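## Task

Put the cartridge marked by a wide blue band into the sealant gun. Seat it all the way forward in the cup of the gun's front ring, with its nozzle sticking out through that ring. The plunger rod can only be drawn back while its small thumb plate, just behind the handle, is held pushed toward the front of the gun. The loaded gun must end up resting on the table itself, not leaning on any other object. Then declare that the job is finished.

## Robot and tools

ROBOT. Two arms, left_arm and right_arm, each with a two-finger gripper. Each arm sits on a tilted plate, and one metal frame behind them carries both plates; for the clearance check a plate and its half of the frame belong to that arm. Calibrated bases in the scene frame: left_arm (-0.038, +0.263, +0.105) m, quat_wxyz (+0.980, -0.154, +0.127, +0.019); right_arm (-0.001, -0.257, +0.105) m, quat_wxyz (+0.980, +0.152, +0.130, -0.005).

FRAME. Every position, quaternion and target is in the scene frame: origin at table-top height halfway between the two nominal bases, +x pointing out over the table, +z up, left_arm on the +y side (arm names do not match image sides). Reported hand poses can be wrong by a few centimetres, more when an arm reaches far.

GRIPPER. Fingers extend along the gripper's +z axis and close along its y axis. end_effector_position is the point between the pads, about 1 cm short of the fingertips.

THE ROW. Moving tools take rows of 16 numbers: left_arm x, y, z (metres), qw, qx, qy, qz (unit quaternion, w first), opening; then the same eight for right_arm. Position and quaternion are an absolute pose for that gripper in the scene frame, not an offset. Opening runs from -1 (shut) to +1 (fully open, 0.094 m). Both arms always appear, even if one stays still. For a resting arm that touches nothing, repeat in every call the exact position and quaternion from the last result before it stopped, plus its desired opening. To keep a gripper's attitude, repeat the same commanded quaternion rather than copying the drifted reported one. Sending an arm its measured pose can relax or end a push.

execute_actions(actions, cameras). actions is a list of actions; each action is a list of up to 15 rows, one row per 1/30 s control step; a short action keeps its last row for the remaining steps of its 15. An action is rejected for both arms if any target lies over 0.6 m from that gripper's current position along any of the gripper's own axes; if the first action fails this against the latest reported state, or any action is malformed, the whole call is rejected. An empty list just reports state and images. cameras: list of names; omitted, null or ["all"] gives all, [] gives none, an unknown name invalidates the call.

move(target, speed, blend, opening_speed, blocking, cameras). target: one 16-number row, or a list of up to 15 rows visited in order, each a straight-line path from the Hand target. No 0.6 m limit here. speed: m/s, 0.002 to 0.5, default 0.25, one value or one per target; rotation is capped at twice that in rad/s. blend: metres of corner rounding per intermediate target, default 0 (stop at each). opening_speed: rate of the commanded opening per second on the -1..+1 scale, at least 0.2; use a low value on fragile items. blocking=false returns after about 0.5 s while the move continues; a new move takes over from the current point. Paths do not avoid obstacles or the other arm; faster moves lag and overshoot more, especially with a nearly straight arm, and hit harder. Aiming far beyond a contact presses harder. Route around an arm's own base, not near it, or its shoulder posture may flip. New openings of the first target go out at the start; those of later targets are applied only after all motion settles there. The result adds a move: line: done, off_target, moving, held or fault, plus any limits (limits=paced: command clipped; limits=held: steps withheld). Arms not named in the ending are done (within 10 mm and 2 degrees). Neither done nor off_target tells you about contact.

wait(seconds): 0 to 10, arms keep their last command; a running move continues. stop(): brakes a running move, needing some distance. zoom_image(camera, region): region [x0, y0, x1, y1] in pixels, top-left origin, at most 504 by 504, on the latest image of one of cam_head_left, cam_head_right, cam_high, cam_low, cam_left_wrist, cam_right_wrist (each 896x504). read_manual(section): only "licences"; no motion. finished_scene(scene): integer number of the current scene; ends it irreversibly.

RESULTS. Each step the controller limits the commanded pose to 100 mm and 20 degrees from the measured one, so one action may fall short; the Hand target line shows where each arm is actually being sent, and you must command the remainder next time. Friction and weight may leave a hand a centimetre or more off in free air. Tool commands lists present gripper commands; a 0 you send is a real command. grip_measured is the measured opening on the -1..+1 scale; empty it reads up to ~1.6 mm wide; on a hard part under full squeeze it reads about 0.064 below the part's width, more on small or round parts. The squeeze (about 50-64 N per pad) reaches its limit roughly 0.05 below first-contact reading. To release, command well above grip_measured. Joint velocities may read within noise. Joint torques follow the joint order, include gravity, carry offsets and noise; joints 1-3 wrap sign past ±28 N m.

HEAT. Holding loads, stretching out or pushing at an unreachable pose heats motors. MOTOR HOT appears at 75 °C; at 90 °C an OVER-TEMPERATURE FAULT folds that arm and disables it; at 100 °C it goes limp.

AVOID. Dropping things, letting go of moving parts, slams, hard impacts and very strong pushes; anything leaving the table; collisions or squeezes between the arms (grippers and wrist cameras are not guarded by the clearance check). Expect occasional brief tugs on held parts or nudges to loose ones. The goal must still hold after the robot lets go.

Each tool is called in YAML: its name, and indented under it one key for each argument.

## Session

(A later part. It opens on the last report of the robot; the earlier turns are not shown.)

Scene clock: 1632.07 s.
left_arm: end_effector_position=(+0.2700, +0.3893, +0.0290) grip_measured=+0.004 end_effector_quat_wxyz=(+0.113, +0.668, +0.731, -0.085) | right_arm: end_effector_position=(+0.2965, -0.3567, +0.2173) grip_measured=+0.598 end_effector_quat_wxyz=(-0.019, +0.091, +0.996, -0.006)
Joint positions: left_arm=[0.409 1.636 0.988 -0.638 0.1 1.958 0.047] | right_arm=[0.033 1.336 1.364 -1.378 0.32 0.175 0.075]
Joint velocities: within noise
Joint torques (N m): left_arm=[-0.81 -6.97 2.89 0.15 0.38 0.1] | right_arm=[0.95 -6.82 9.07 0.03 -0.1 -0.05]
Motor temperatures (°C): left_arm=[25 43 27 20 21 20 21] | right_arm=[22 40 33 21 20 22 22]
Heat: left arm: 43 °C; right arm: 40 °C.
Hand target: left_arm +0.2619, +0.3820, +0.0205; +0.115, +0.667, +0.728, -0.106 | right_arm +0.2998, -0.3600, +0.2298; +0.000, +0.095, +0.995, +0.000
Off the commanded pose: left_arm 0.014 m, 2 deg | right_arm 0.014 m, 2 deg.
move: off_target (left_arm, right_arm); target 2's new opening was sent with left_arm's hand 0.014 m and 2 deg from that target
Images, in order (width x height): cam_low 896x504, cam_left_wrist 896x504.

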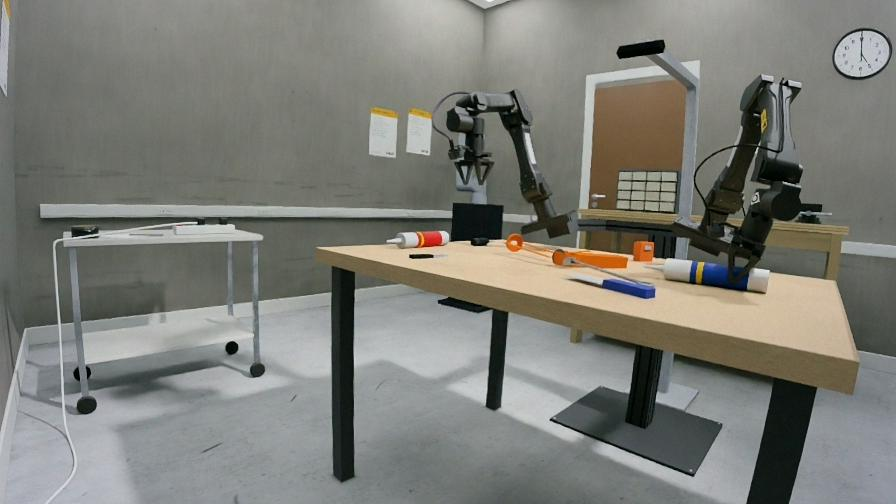

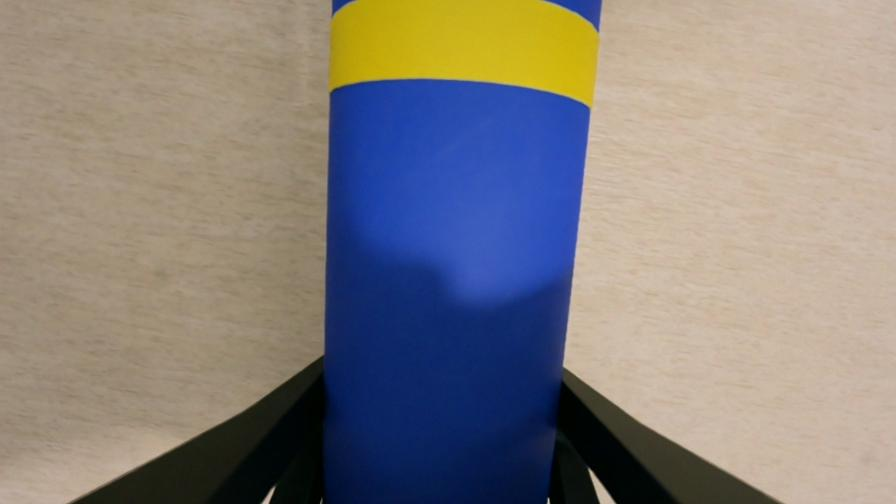

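move:
  target:
    - [0.270,0.375,0.15,0.1153,0.6673,0.7282,-0.1057,-0.3,0.30,-0.36,0.23,0,0.095,0.9955,0,0.6]
    - [0.315,0.17,0.20,0.056,0.7639,0.641,-0.0668,-0.3,0.30,-0.36,0.23,0,0.095,0.9955,0,0.6]
    - [0.325,0.0,0.155,0.0141,0.8431,0.5371,-0.0221,-0.3,0.30,-0.36,0.23,0,0.095,0.9955,0,0.6]
  speed: 0.15
  blend: [0.03,0.05,0]

zoom_image:
  camera: "cam_right_wrist"
  region: [0, 100, 400, 360]

zoom_image:
  camera: "cam_low"
  region: [460, 180, 700, 300]

Scene clock: 1697.60 s.
left_arm: end_effector_position=(+0.3253, +0.0144, +0.1414) grip_measured=+0.004 end_effector_quat_wxyz=(-0.004, +0.842, +0.539, -0.019) | right_arm: end_effector_position=(+0.2965, -0.3567, +0.2173) grip_measured=+0.598 end_effector_quat_wxyz=(-0.019, +0.091, +0.996, -0.006)
Joint positions: left_arm=[-0.825 2.32 1.962 -1.278 -0.365 1.2 0.047] | right_arm=[0.033 1.336 1.364 -1.378 0.32 0.175 0.075]
Joint velocities: within noise
Joint torques (N m): left_arm=[-7.88 -11.82 8.83 0.07 0.19 -0.11] | right_arm=[0.95 -6.82 9.09 0.03 -0.1 -0.05]
Motor temperatures (°C): left_arm=[25 43 26 20 21 20 22] | right_arm=[22 40 33 21 20 22 22]
Heat: left arm: 43 °C; right arm: 40 °C.
Hand target: left_arm +0.3246, +0.0005, +0.1550; +0.015, +0.843, +0.537, -0.022 | right_arm +0.2998, -0.3600, +0.2298; +0.000, +0.095, +0.995, +0.000
Off the commanded pose: left_arm 0.020 m, 2 deg | right_arm 0.014 m, 2 deg.
move: off_target (left_arm, right_arm)

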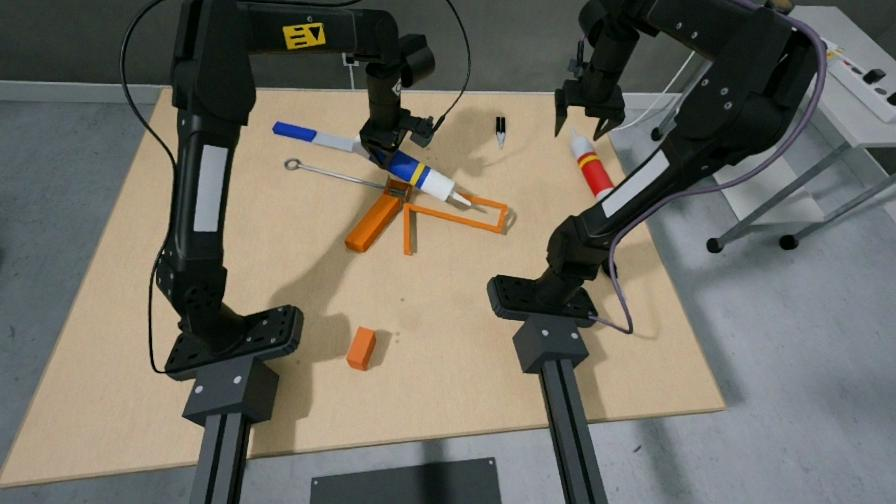

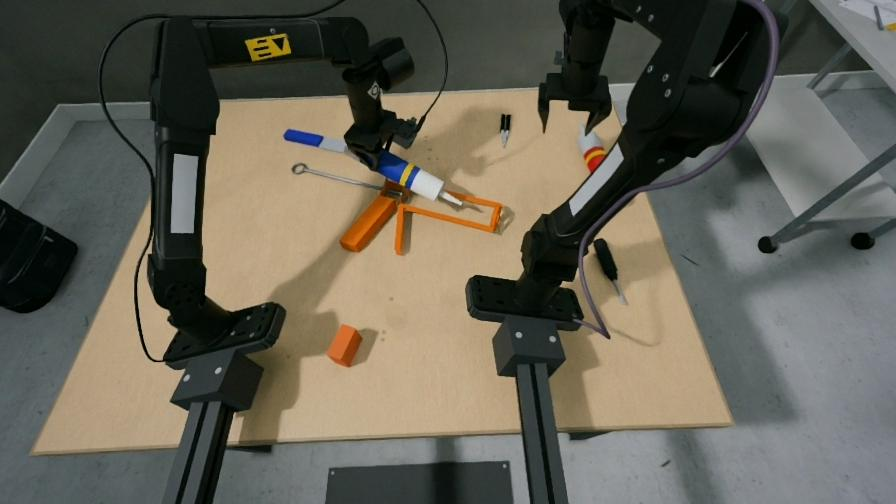

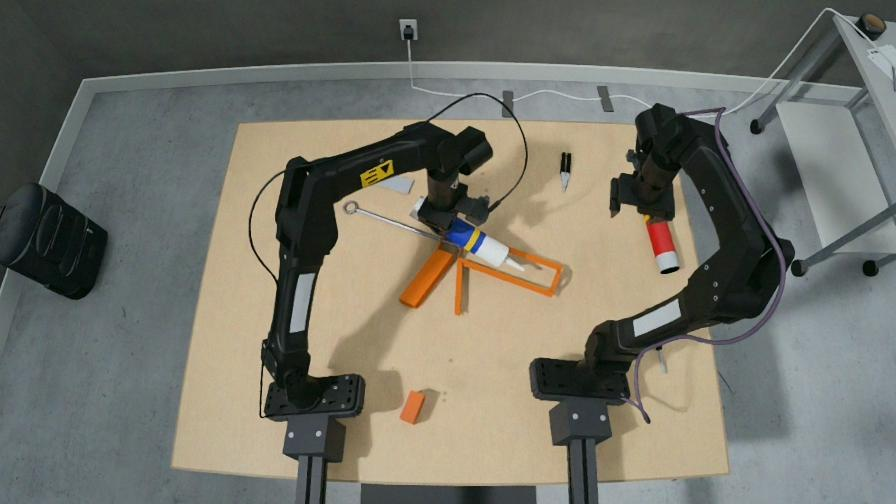

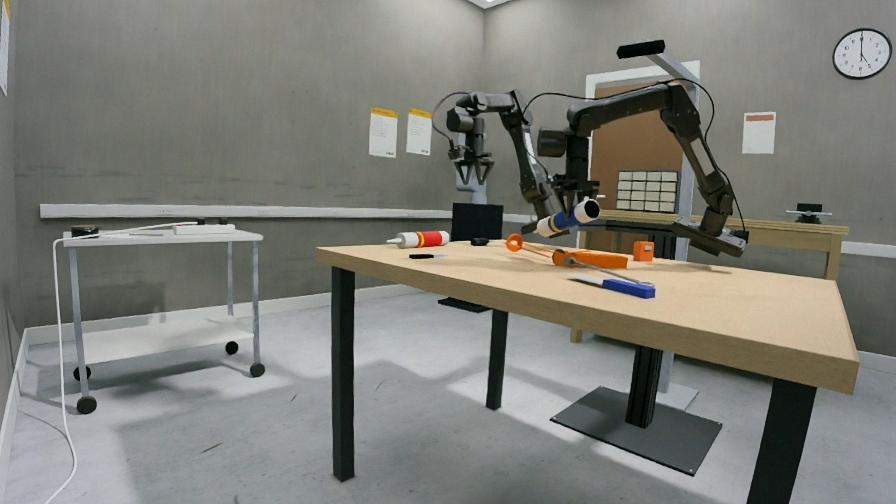

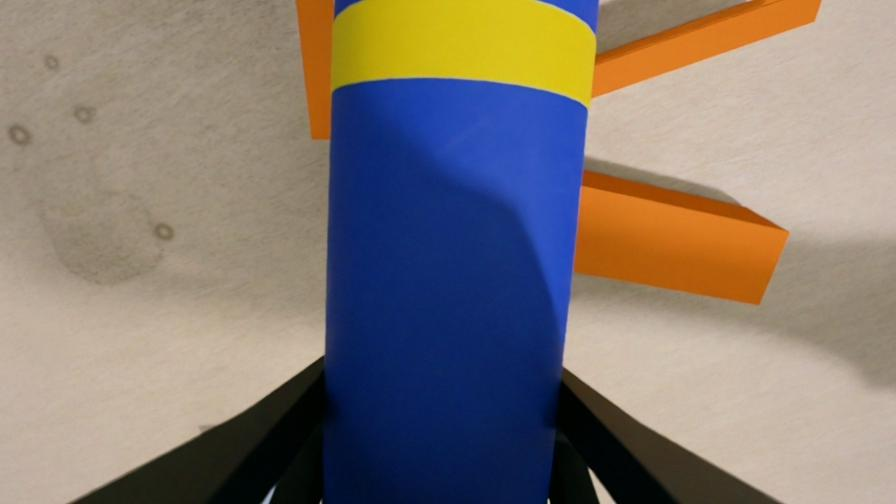

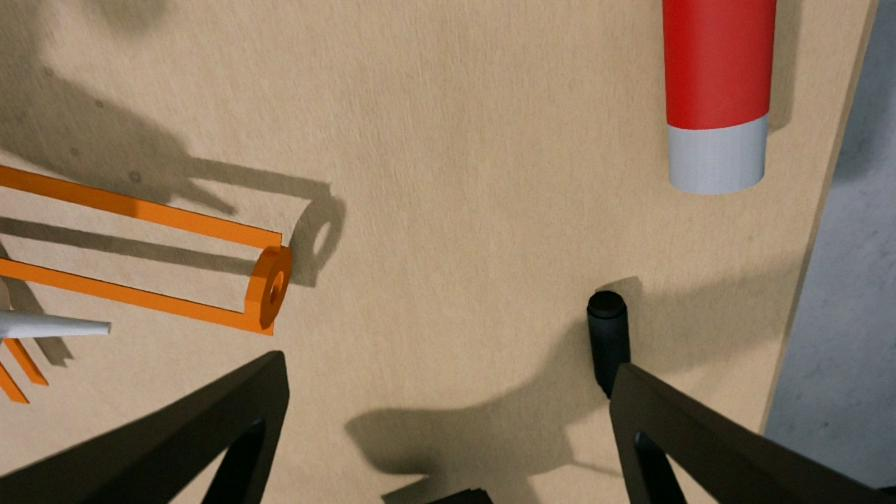

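Scaled by 1.260 from the camera's 896x504 image, which has a finer 1280x720 frame.

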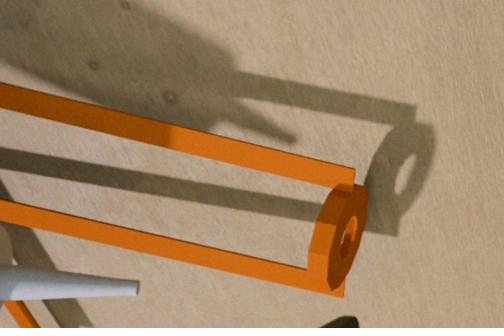

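Scaled by 2.100 from the camera's 896x504 image, which has a finer 1280x720 frame.

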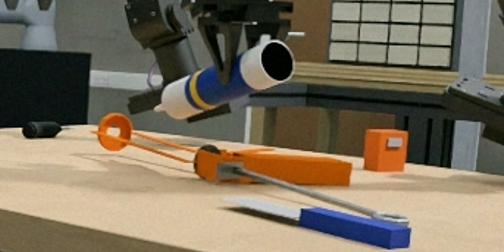

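move:
  target: [0.3165,-0.037,0.127,0.0141,0.8431,0.5371,-0.0221,-0.3,0.30,-0.36,0.23,0,0.095,0.9955,0,0.6]
  speed: 0.08
  cameras: ["cam_right_wrist","cam_low","cam_high"]

zoom_image:
  camera: "cam_low"
  region: [460, 180, 700, 300]

zoom_image:
  camera: "cam_high"
  region: [380, 190, 600, 330]

Scene clock: 1738.77 s.
left_arm: end_effector_position=(+0.3174, -0.0163, +0.1142) grip_measured=+0.004 end_effector_quat_wxyz=(-0.011, +0.842, +0.539, -0.018) | right_arm: end_effector_position=(+0.2965, -0.3567, +0.2173) grip_measured=+0.598 end_effector_quat_wxyz=(-0.019, +0.091, +0.996, -0.006)
Joint positions: left_arm=[-0.858 2.437 2.02 -1.247 -0.367 1.159 0.047] | right_arm=[0.033 1.336 1.364 -1.378 0.32 0.175 0.075]
Joint velocities: within noise
Joint torques (N m): left_arm=[-8.62 -12.19 8.69 0.22 0.23 -0.11] | right_arm=[0.95 -6.82 9.1 0.03 -0.11 -0.05]
Motor temperatures (°C): left_arm=[27 50 31 20 21 20 22] | right_arm=[22 40 33 21 20 22 22]
Heat: left arm: 50 °C; right arm: 40 °C.
Hand target: left_arm +0.3158, -0.0362, +0.1272; +0.014, +0.843, +0.537, -0.022 | right_arm +0.2998, -0.3600, +0.2298; +0.000, +0.095, +0.995, +0.000
Off the commanded pose: left_arm 0.024 m, 3 deg | right_arm 0.014 m, 2 deg.
move: off_target (left_arm, right_arm)
Images, in order (width x height): cam_high 896x504, cam_low 896x504, cam_right_wrist 896x504.

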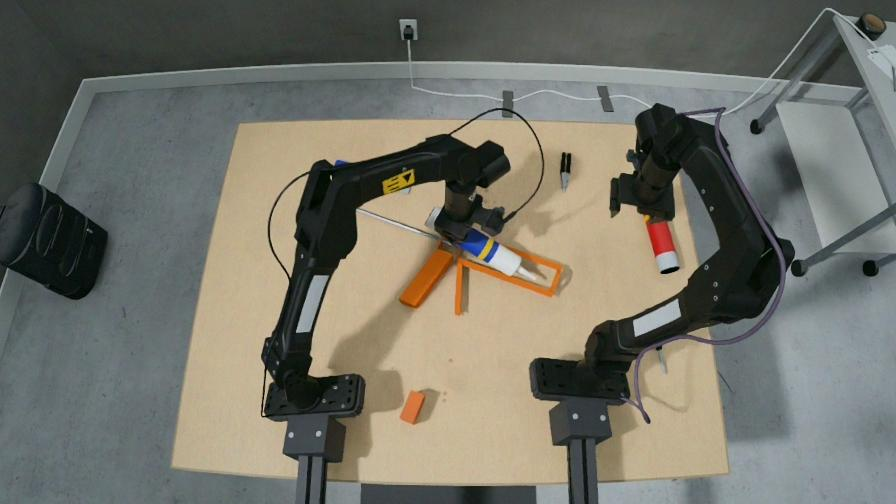

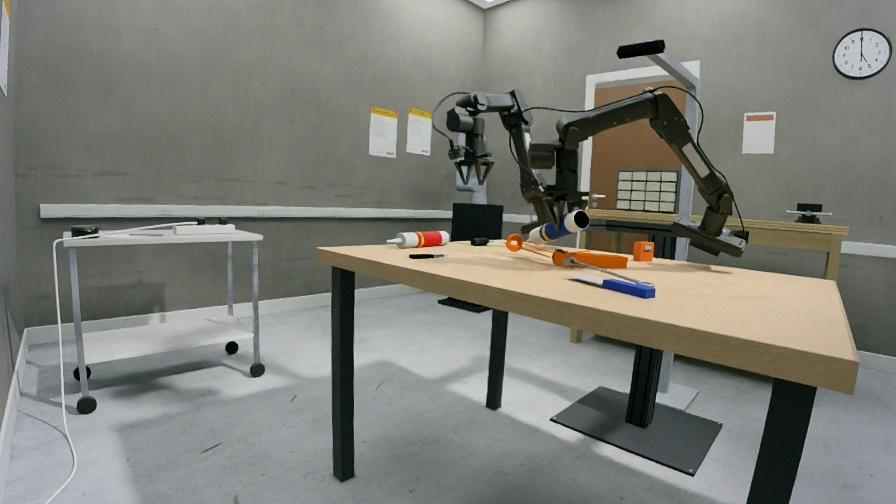

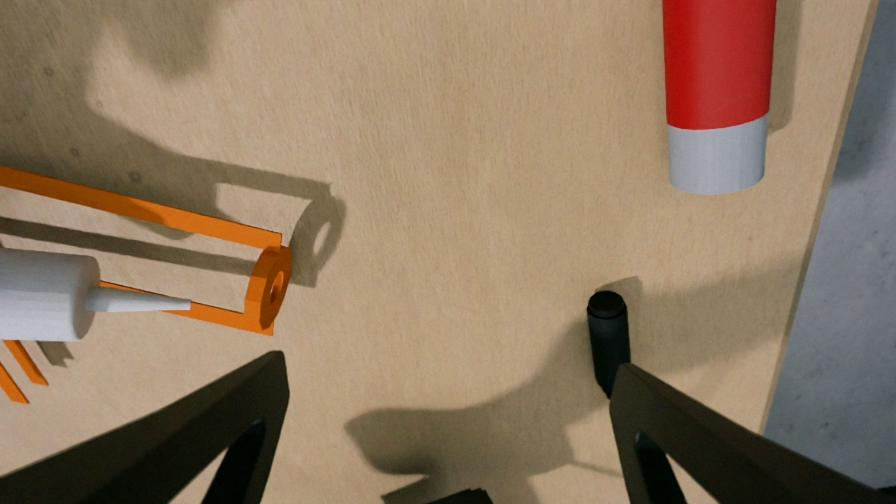

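Scaled by 2.100 from the camera's 896x504 image, which has a finer 1280x720 frame.

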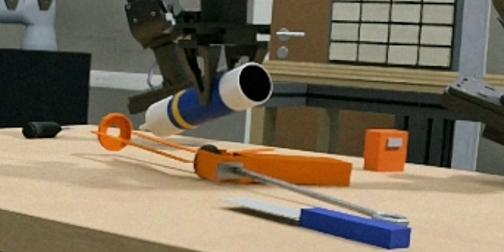

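Scaled by 2.291 from the camera's 896x504 image, which has a finer 1280x720 frame.

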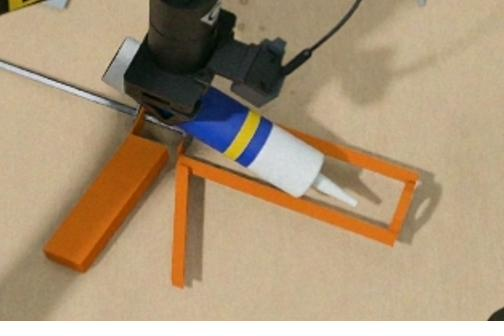

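move:
  target: [0.3135,-0.048,0.102,0.0141,0.8431,0.5371,-0.0221,-0.3,0.30,-0.36,0.23,0,0.095,0.9955,0,0.6]
  speed: 0.06
  cameras: ["cam_right_wrist","cam_low","cam_high"]

zoom_image:
  camera: "cam_low"
  region: [480, 200, 640, 280]

zoom_image:
  camera: "cam_right_wrist"
  region: [0, 120, 340, 360]

Scene clock: 1766.43 s.
left_arm: end_effector_position=(+0.3187, -0.0301, +0.0944) grip_measured=+0.004 end_effector_quat_wxyz=(-0.003, +0.840, +0.543, -0.016) | right_arm: end_effector_position=(+0.2965, -0.3567, +0.2173) grip_measured=+0.598 end_effector_quat_wxyz=(-0.019, +0.091, +0.996, -0.006)
Joint positions: left_arm=[-0.858 2.485 2.02 -1.181 -0.367 1.157 0.047] | right_arm=[0.033 1.336 1.364 -1.378 0.32 0.175 0.075]
Joint velocities: within noise
Joint torques (N m): left_arm=[-8.53 -12.52 7.02 0.29 0.22 -0.07] | right_arm=[0.95 -6.82 9.1 0.03 -0.1 -0.05]
Motor temperatures (°C): left_arm=[28 50 29 20 21 20 23] | right_arm=[22 40 33 21 20 22 22]
Heat: left arm: 50 °C; right arm: 40 °C.
Hand target: left_arm +0.3131, -0.0475, +0.1021; +0.014, +0.843, +0.537, -0.022 | right_arm +0.2998, -0.3600, +0.2298; +0.000, +0.095, +0.995, +0.000
Off the commanded pose: left_arm 0.020 m, 2 deg | right_arm 0.014 m, 2 deg.
move: off_target (left_arm, right_arm)
Images, in order (width x height): cam_high 896x504, cam_low 896x504, cam_right_wrist 896x504.

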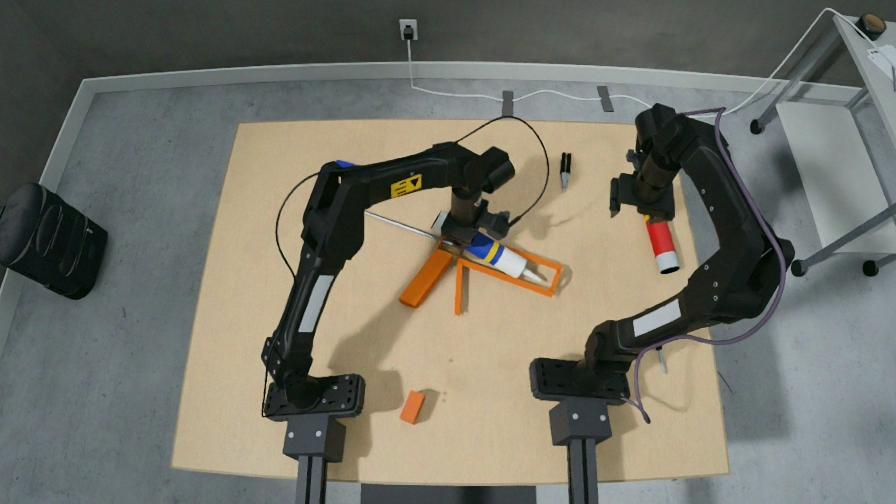

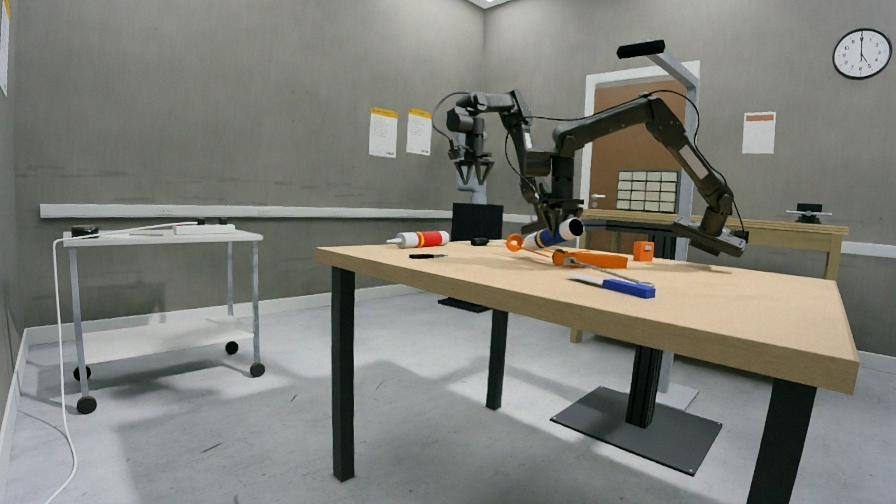

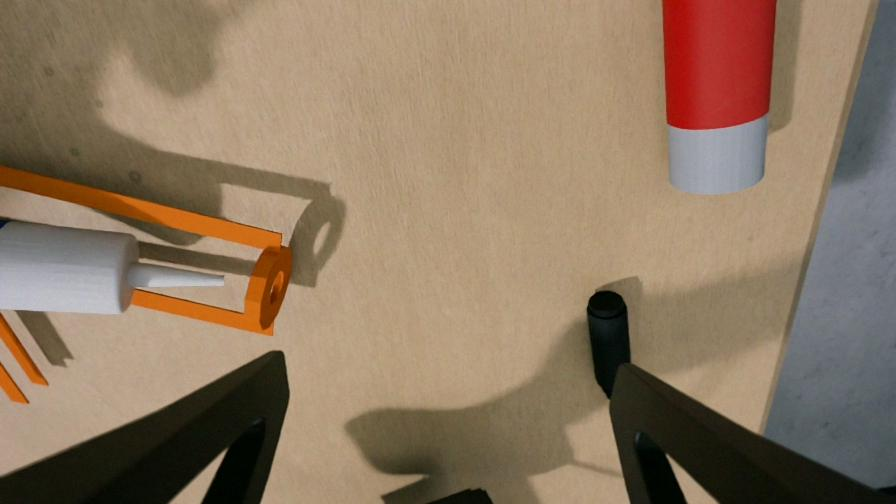

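Scaled by 3.150 from the camera's 896x504 image, which has a finer 1280x720 frame.

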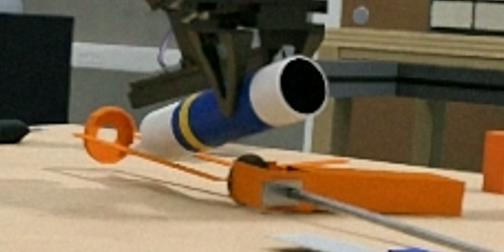

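Scaled by 1.482 from the camera's 896x504 image, which has a finer 1280x720 frame.

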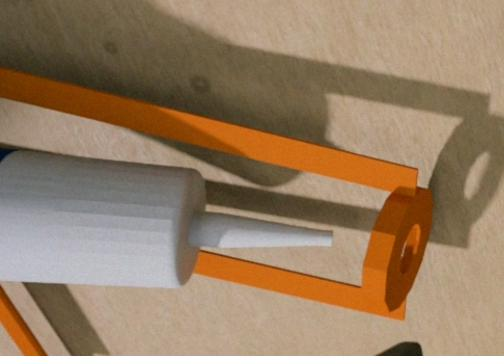

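move:
  target: [0.303,-0.047,0.090,0.0185,0.8475,0.5296,-0.0296,-0.3,0.30,-0.36,0.23,0,0.095,0.9955,0,0.6]
  speed: 0.06
  cameras: ["cam_right_wrist","cam_low","cam_high"]

zoom_image:
  camera: "cam_low"
  region: [480, 200, 640, 280]

zoom_image:
  camera: "cam_right_wrist"
  region: [0, 120, 340, 360]

Scene clock: 1788.60 s.
left_arm: end_effector_position=(+0.3122, -0.0339, +0.0769) grip_measured=+0.004 end_effector_quat_wxyz=(+0.001, +0.839, +0.544, -0.016) | right_arm: end_effector_position=(+0.2965, -0.3567, +0.2173) grip_measured=+0.598 end_effector_quat_wxyz=(-0.019, +0.091, +0.996, -0.006)
Joint positions: left_arm=[-0.858 2.485 1.944 -1.095 -0.367 1.157 0.047] | right_arm=[0.033 1.336 1.364 -1.378 0.32 0.175 0.075]
Joint velocities: within noise
Joint torques (N m): left_arm=[-8.34 -14.98 4.63 0.27 0.38 0.16] | right_arm=[0.95 -6.82 9.09 0.03 -0.1 -0.05]
Motor temperatures (°C): left_arm=[28 45 27 20 21 20 23] | right_arm=[22 40 33 21 20 22 22]
Heat: left arm: 45 °C; right arm: 40 °C.
Hand target: left_arm +0.3029, -0.0466, +0.0898; +0.018, +0.848, +0.529, -0.030 | right_arm +0.2998, -0.3600, +0.2298; +0.000, +0.095, +0.995, +0.000
Off the commanded pose: left_arm 0.021 m, 3 deg | right_arm 0.014 m, 2 deg.
move: off_target (left_arm, right_arm)
Images, in order (width x height): cam_high 896x504, cam_low 896x504, cam_right_wrist 896x504.

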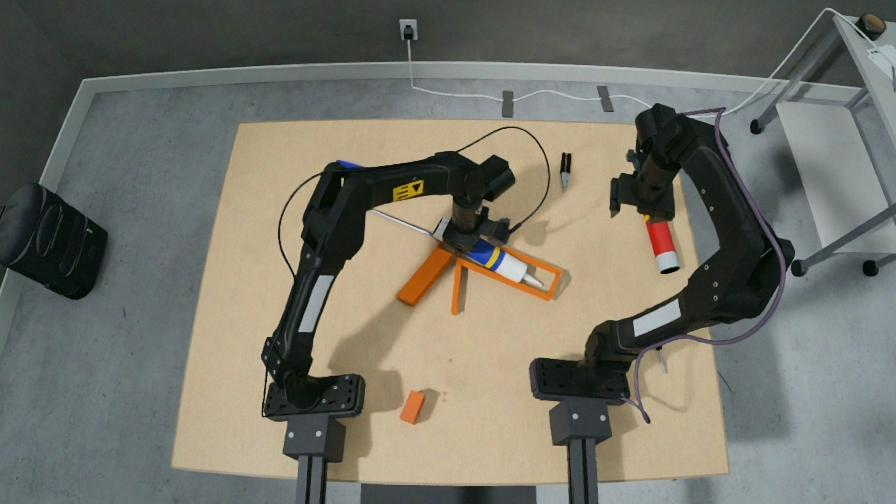

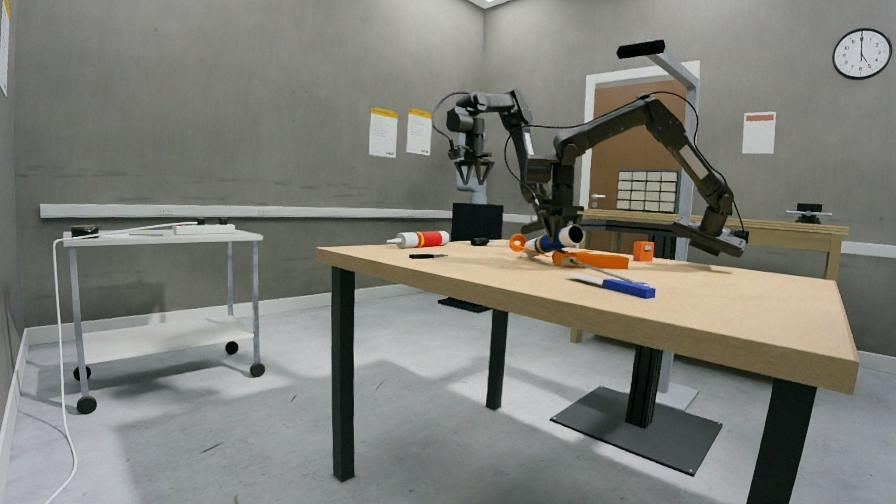

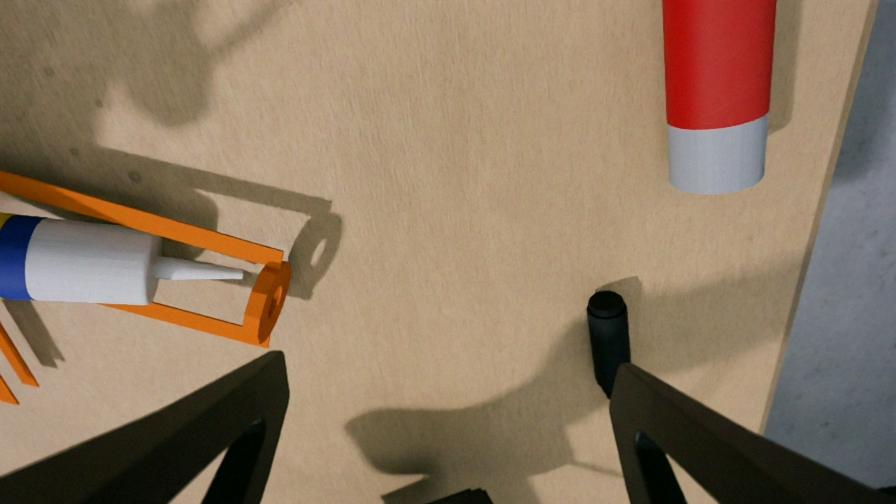

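Scaled by 3.150 from the camera's 896x504 image, which has a finer 1280x720 frame.

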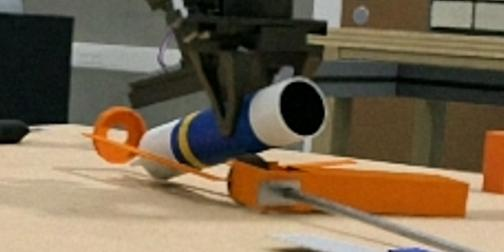

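Scaled by 1.482 from the camera's 896x504 image, which has a finer 1280x720 frame.

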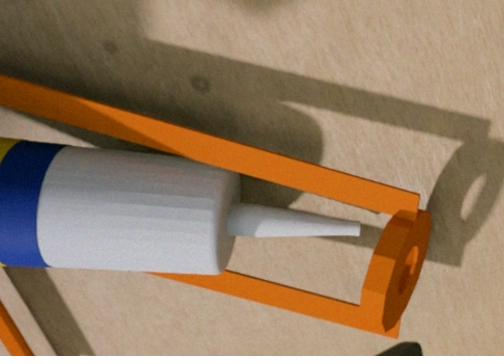

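move:
  target: [0.306,-0.042,0.130,0.0185,0.8475,0.5296,-0.0296,-0.3,0.30,-0.36,0.23,0,0.095,0.9955,0,0.6]
  speed: 0.06
  cameras: ["cam_right_wrist","cam_low","cam_high"]

zoom_image:
  camera: "cam_low"
  region: [480, 200, 640, 280]

zoom_image:
  camera: "cam_right_wrist"
  region: [0, 120, 340, 360]

Scene clock: 1832.83 s.
left_arm: end_effector_position=(+0.3059, -0.0294, +0.0875) grip_measured=+0.003 end_effector_quat_wxyz=(-0.017, +0.844, +0.536, -0.018) | right_arm: end_effector_position=(+0.2965, -0.3567, +0.2173) grip_measured=+0.598 end_effector_quat_wxyz=(-0.019, +0.091, +0.996, -0.006)
Joint positions: left_arm=[-0.87 2.485 1.98 -1.175 -0.367 1.148 0.047] | right_arm=[0.033 1.336 1.364 -1.378 0.32 0.175 0.075]
Joint velocities: within noise
Joint torques (N m): left_arm=[-9.14 -18.48 8.2 -0.23 0.4 0.04] | right_arm=[0.95 -6.82 9.09 0.03 -0.1 -0.05]
Motor temperatures (°C): left_arm=[28 46 27 20 21 20 23] | right_arm=[22 40 33 21 20 22 22]
Heat: left arm: 46 °C; right arm: 40 °C.
Hand target: left_arm +0.3053, -0.0410, +0.1284; +0.019, +0.848, +0.529, -0.030 | right_arm +0.2998, -0.3600, +0.2298; +0.000, +0.095, +0.995, +0.000
Off the commanded pose: left_arm 0.044 m, 4 deg | right_arm 0.014 m, 2 deg.
move: off_target (left_arm, right_arm)
Images, in order (width x height): cam_high 896x504, cam_low 896x504, cam_right_wrist 896x504.

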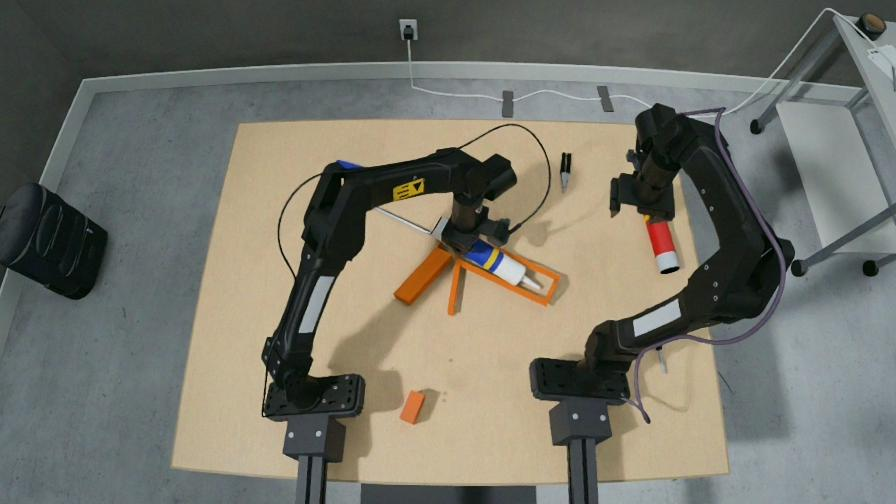

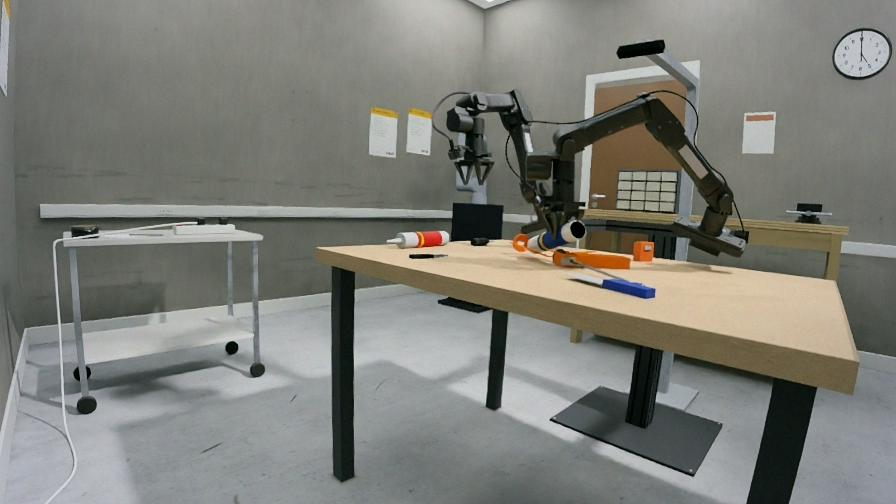

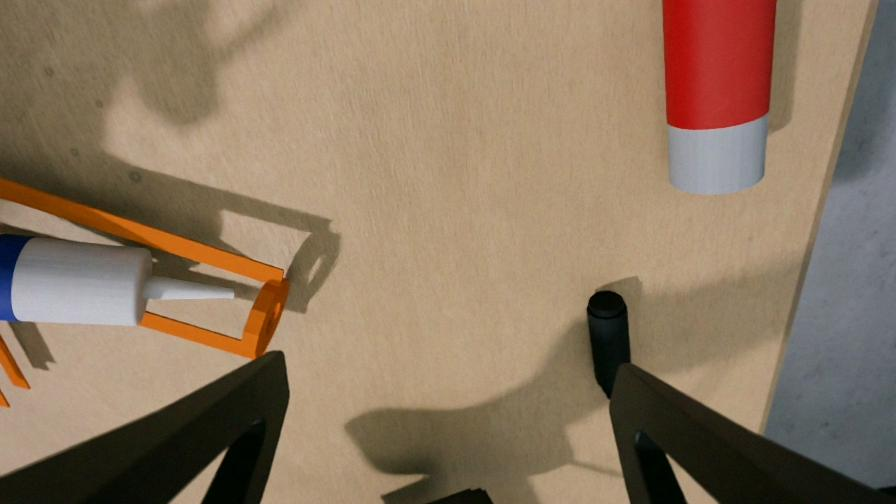

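Scaled by 3.150 from the camera's 896x504 image, which has a finer 1280x720 frame.

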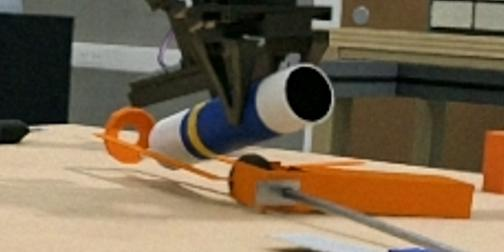

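Scaled by 1.482 from the camera's 896x504 image, which has a finer 1280x720 frame.

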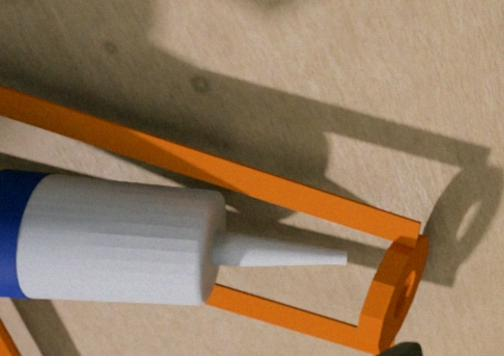

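move:
  target: [0.318,-0.030,0.180,0.0185,0.8475,0.5296,-0.0296,-0.3,0.30,-0.36,0.23,0,0.095,0.9955,0,0.6]
  speed: 0.08
  cameras: ["cam_right_wrist","cam_low","cam_high"]

zoom_image:
  camera: "cam_low"
  region: [480, 200, 640, 280]

zoom_image:
  camera: "cam_high"
  region: [380, 190, 600, 330]

Scene clock: 1841.10 s.
left_arm: end_effector_position=(+0.3173, -0.0159, +0.1391) grip_measured=+0.003 end_effector_quat_wxyz=(-0.028, +0.848, +0.529, -0.020) | right_arm: end_effector_position=(+0.2965, -0.3567, +0.2173) grip_measured=+0.598 end_effector_quat_wxyz=(-0.019, +0.091, +0.996, -0.006)
Joint positions: left_arm=[-0.878 2.477 2.181 -1.411 -0.366 1.148 0.047] | right_arm=[0.033 1.336 1.364 -1.378 0.32 0.175 0.075]
Joint velocities: within noise
Joint torques (N m): left_arm=[-9.11 -18.09 8.62 -0.04 0.41 -0.05] | right_arm=[0.95 -6.82 9.09 0.03 -0.1 -0.04]
Motor temperatures (°C): left_arm=[29 48 28 20 21 20 23] | right_arm=[21 40 33 21 20 22 22]
Heat: left arm: 48 °C; right arm: 40 °C.
Hand target: left_arm +0.3169, -0.0286, +0.1791; +0.019, +0.848, +0.529, -0.030 | right_arm +0.2998, -0.3600, +0.2298; +0.000, +0.095, +0.995, +0.000
Off the commanded pose: left_arm 0.043 m, 5 deg | right_arm 0.014 m, 2 deg.
move: off_target (left_arm, right_arm)
Images, in order (width x height): cam_high 896x504, cam_low 896x504, cam_right_wrist 896x504.

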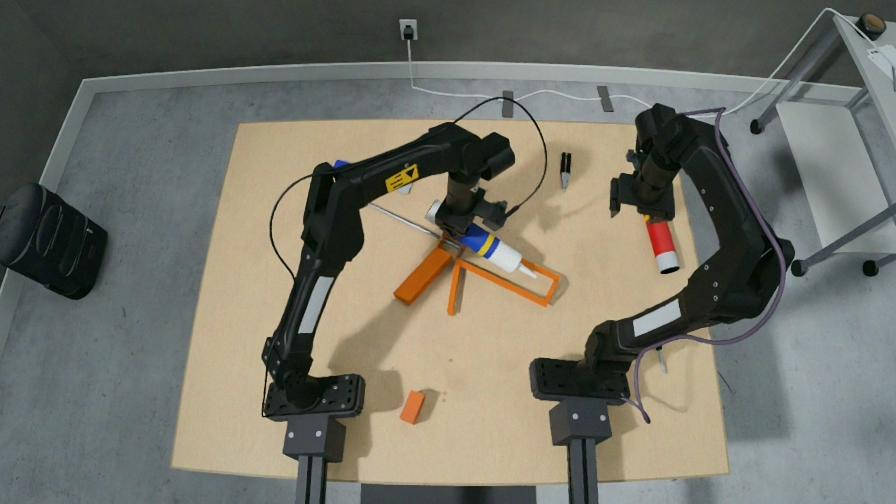

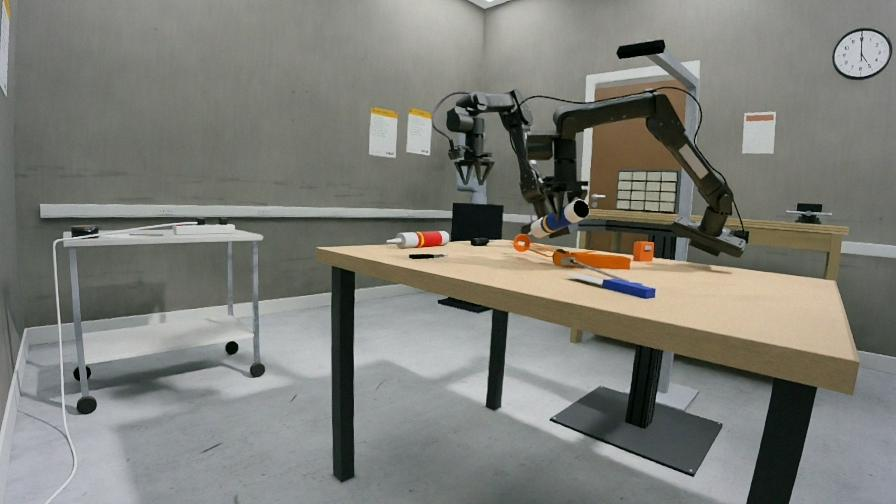

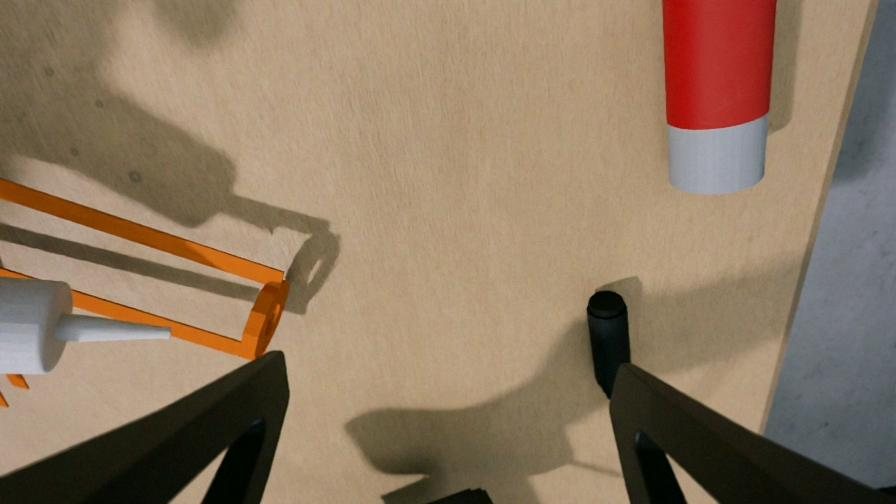

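Scaled by 3.150 from the camera's 896x504 image, which has a finer 1280x720 frame.

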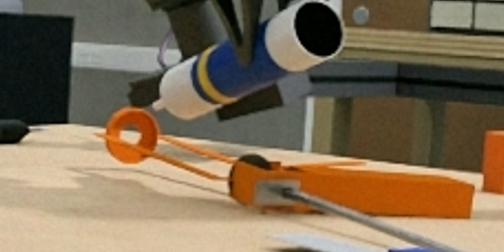

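Scaled by 2.291 from the camera's 896x504 image, which has a finer 1280x720 frame.

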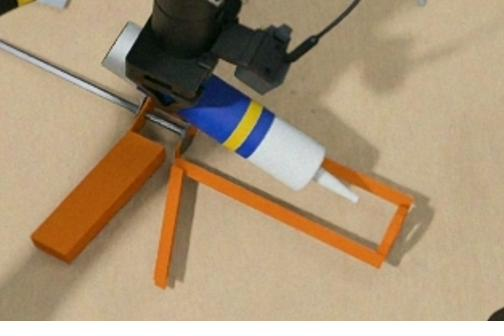

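move:
  target: [0.318,-0.020,0.180,0.0185,0.8475,0.5296,-0.0296,-0.3,0.30,-0.36,0.23,0,0.095,0.9955,0,0.6]
  speed: 0.08
  cameras: ["cam_right_wrist","cam_low","cam_high"]

zoom_image:
  camera: "cam_right_wrist"
  region: [0, 120, 340, 360]

Scene clock: 1846.20 s.
left_arm: end_effector_position=(+0.3209, -0.0142, +0.1483) grip_measured=+0.003 end_effector_quat_wxyz=(-0.018, +0.846, +0.533, -0.018) | right_arm: end_effector_position=(+0.2965, -0.3567, +0.2173) grip_measured=+0.598 end_effector_quat_wxyz=(-0.019, +0.091, +0.996, -0.006)
Joint positions: left_arm=[-0.878 2.454 2.181 -1.412 -0.366 1.148 0.047] | right_arm=[0.033 1.336 1.364 -1.378 0.32 0.175 0.075]
Joint velocities: within noise
Joint torques (N m): left_arm=[-7.94 -18.93 4.78 0.12 0.38 0.07] | right_arm=[0.95 -6.82 9.09 0.03 -0.11 -0.05]
Motor temperatures (°C): left_arm=[29 53 29 20 21 20 23] | right_arm=[21 40 33 21 20 22 22]
Heat: left arm: 53 °C; right arm: 40 °C.
Hand target: left_arm +0.3177, -0.0196, +0.1790; +0.018, +0.848, +0.529, -0.030 | right_arm +0.2998, -0.3600, +0.2298; +0.000, +0.095, +0.995, +0.000
Off the commanded pose: left_arm 0.032 m, 4 deg | right_arm 0.014 m, 2 deg.
move: off_target (left_arm, right_arm)
Images, in order (width x height): cam_high 896x504, cam_low 896x504, cam_right_wrist 896x504.

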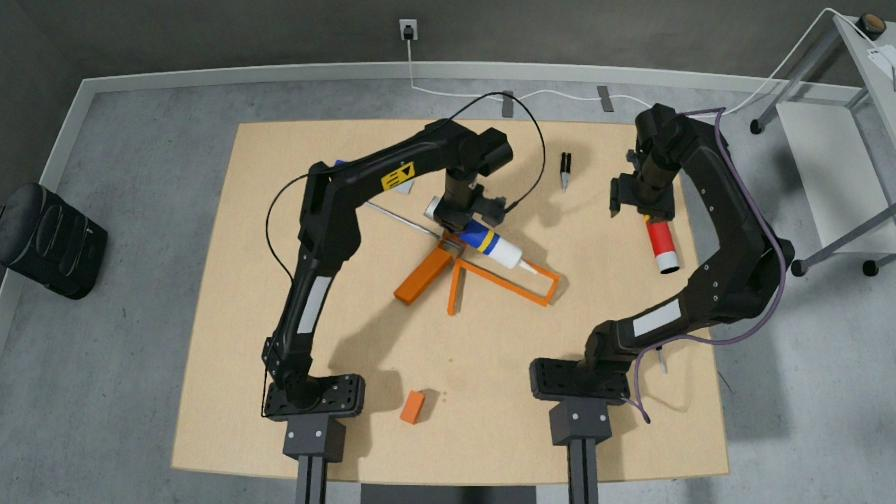

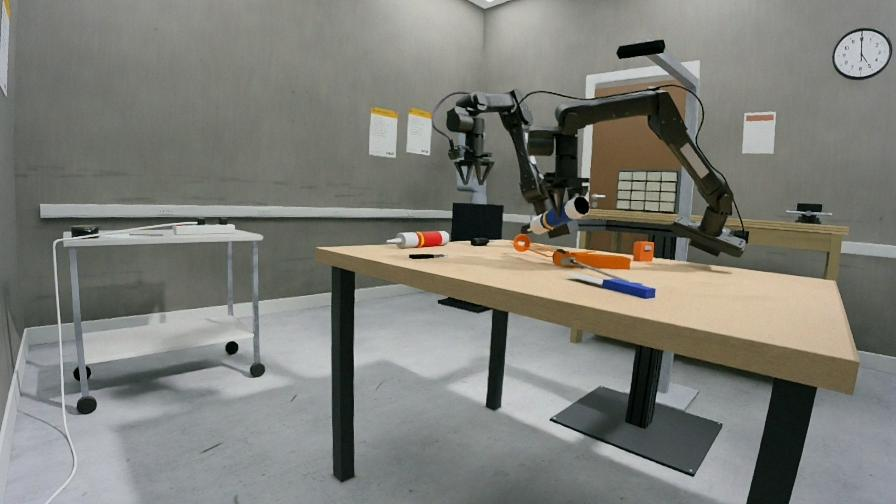

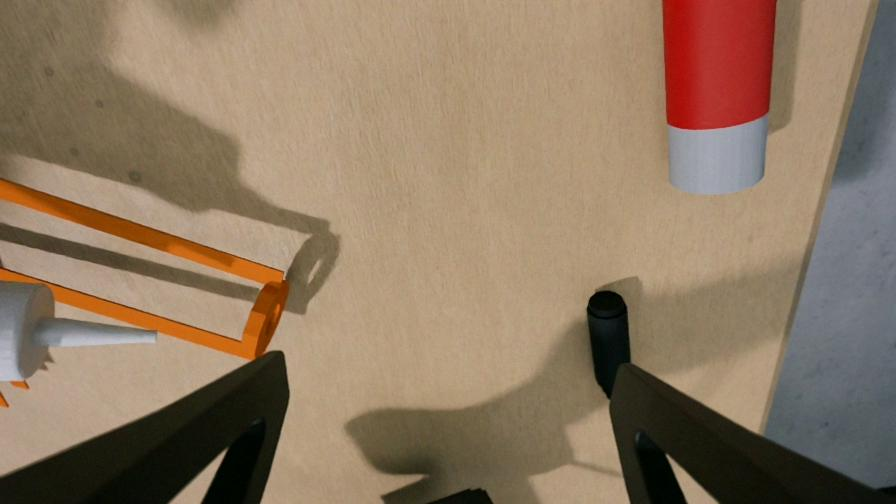

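Scaled by 1.482 from the camera's 896x504 image, which has a finer 1280x720 frame.

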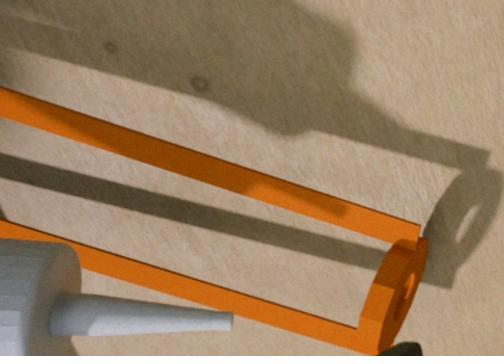

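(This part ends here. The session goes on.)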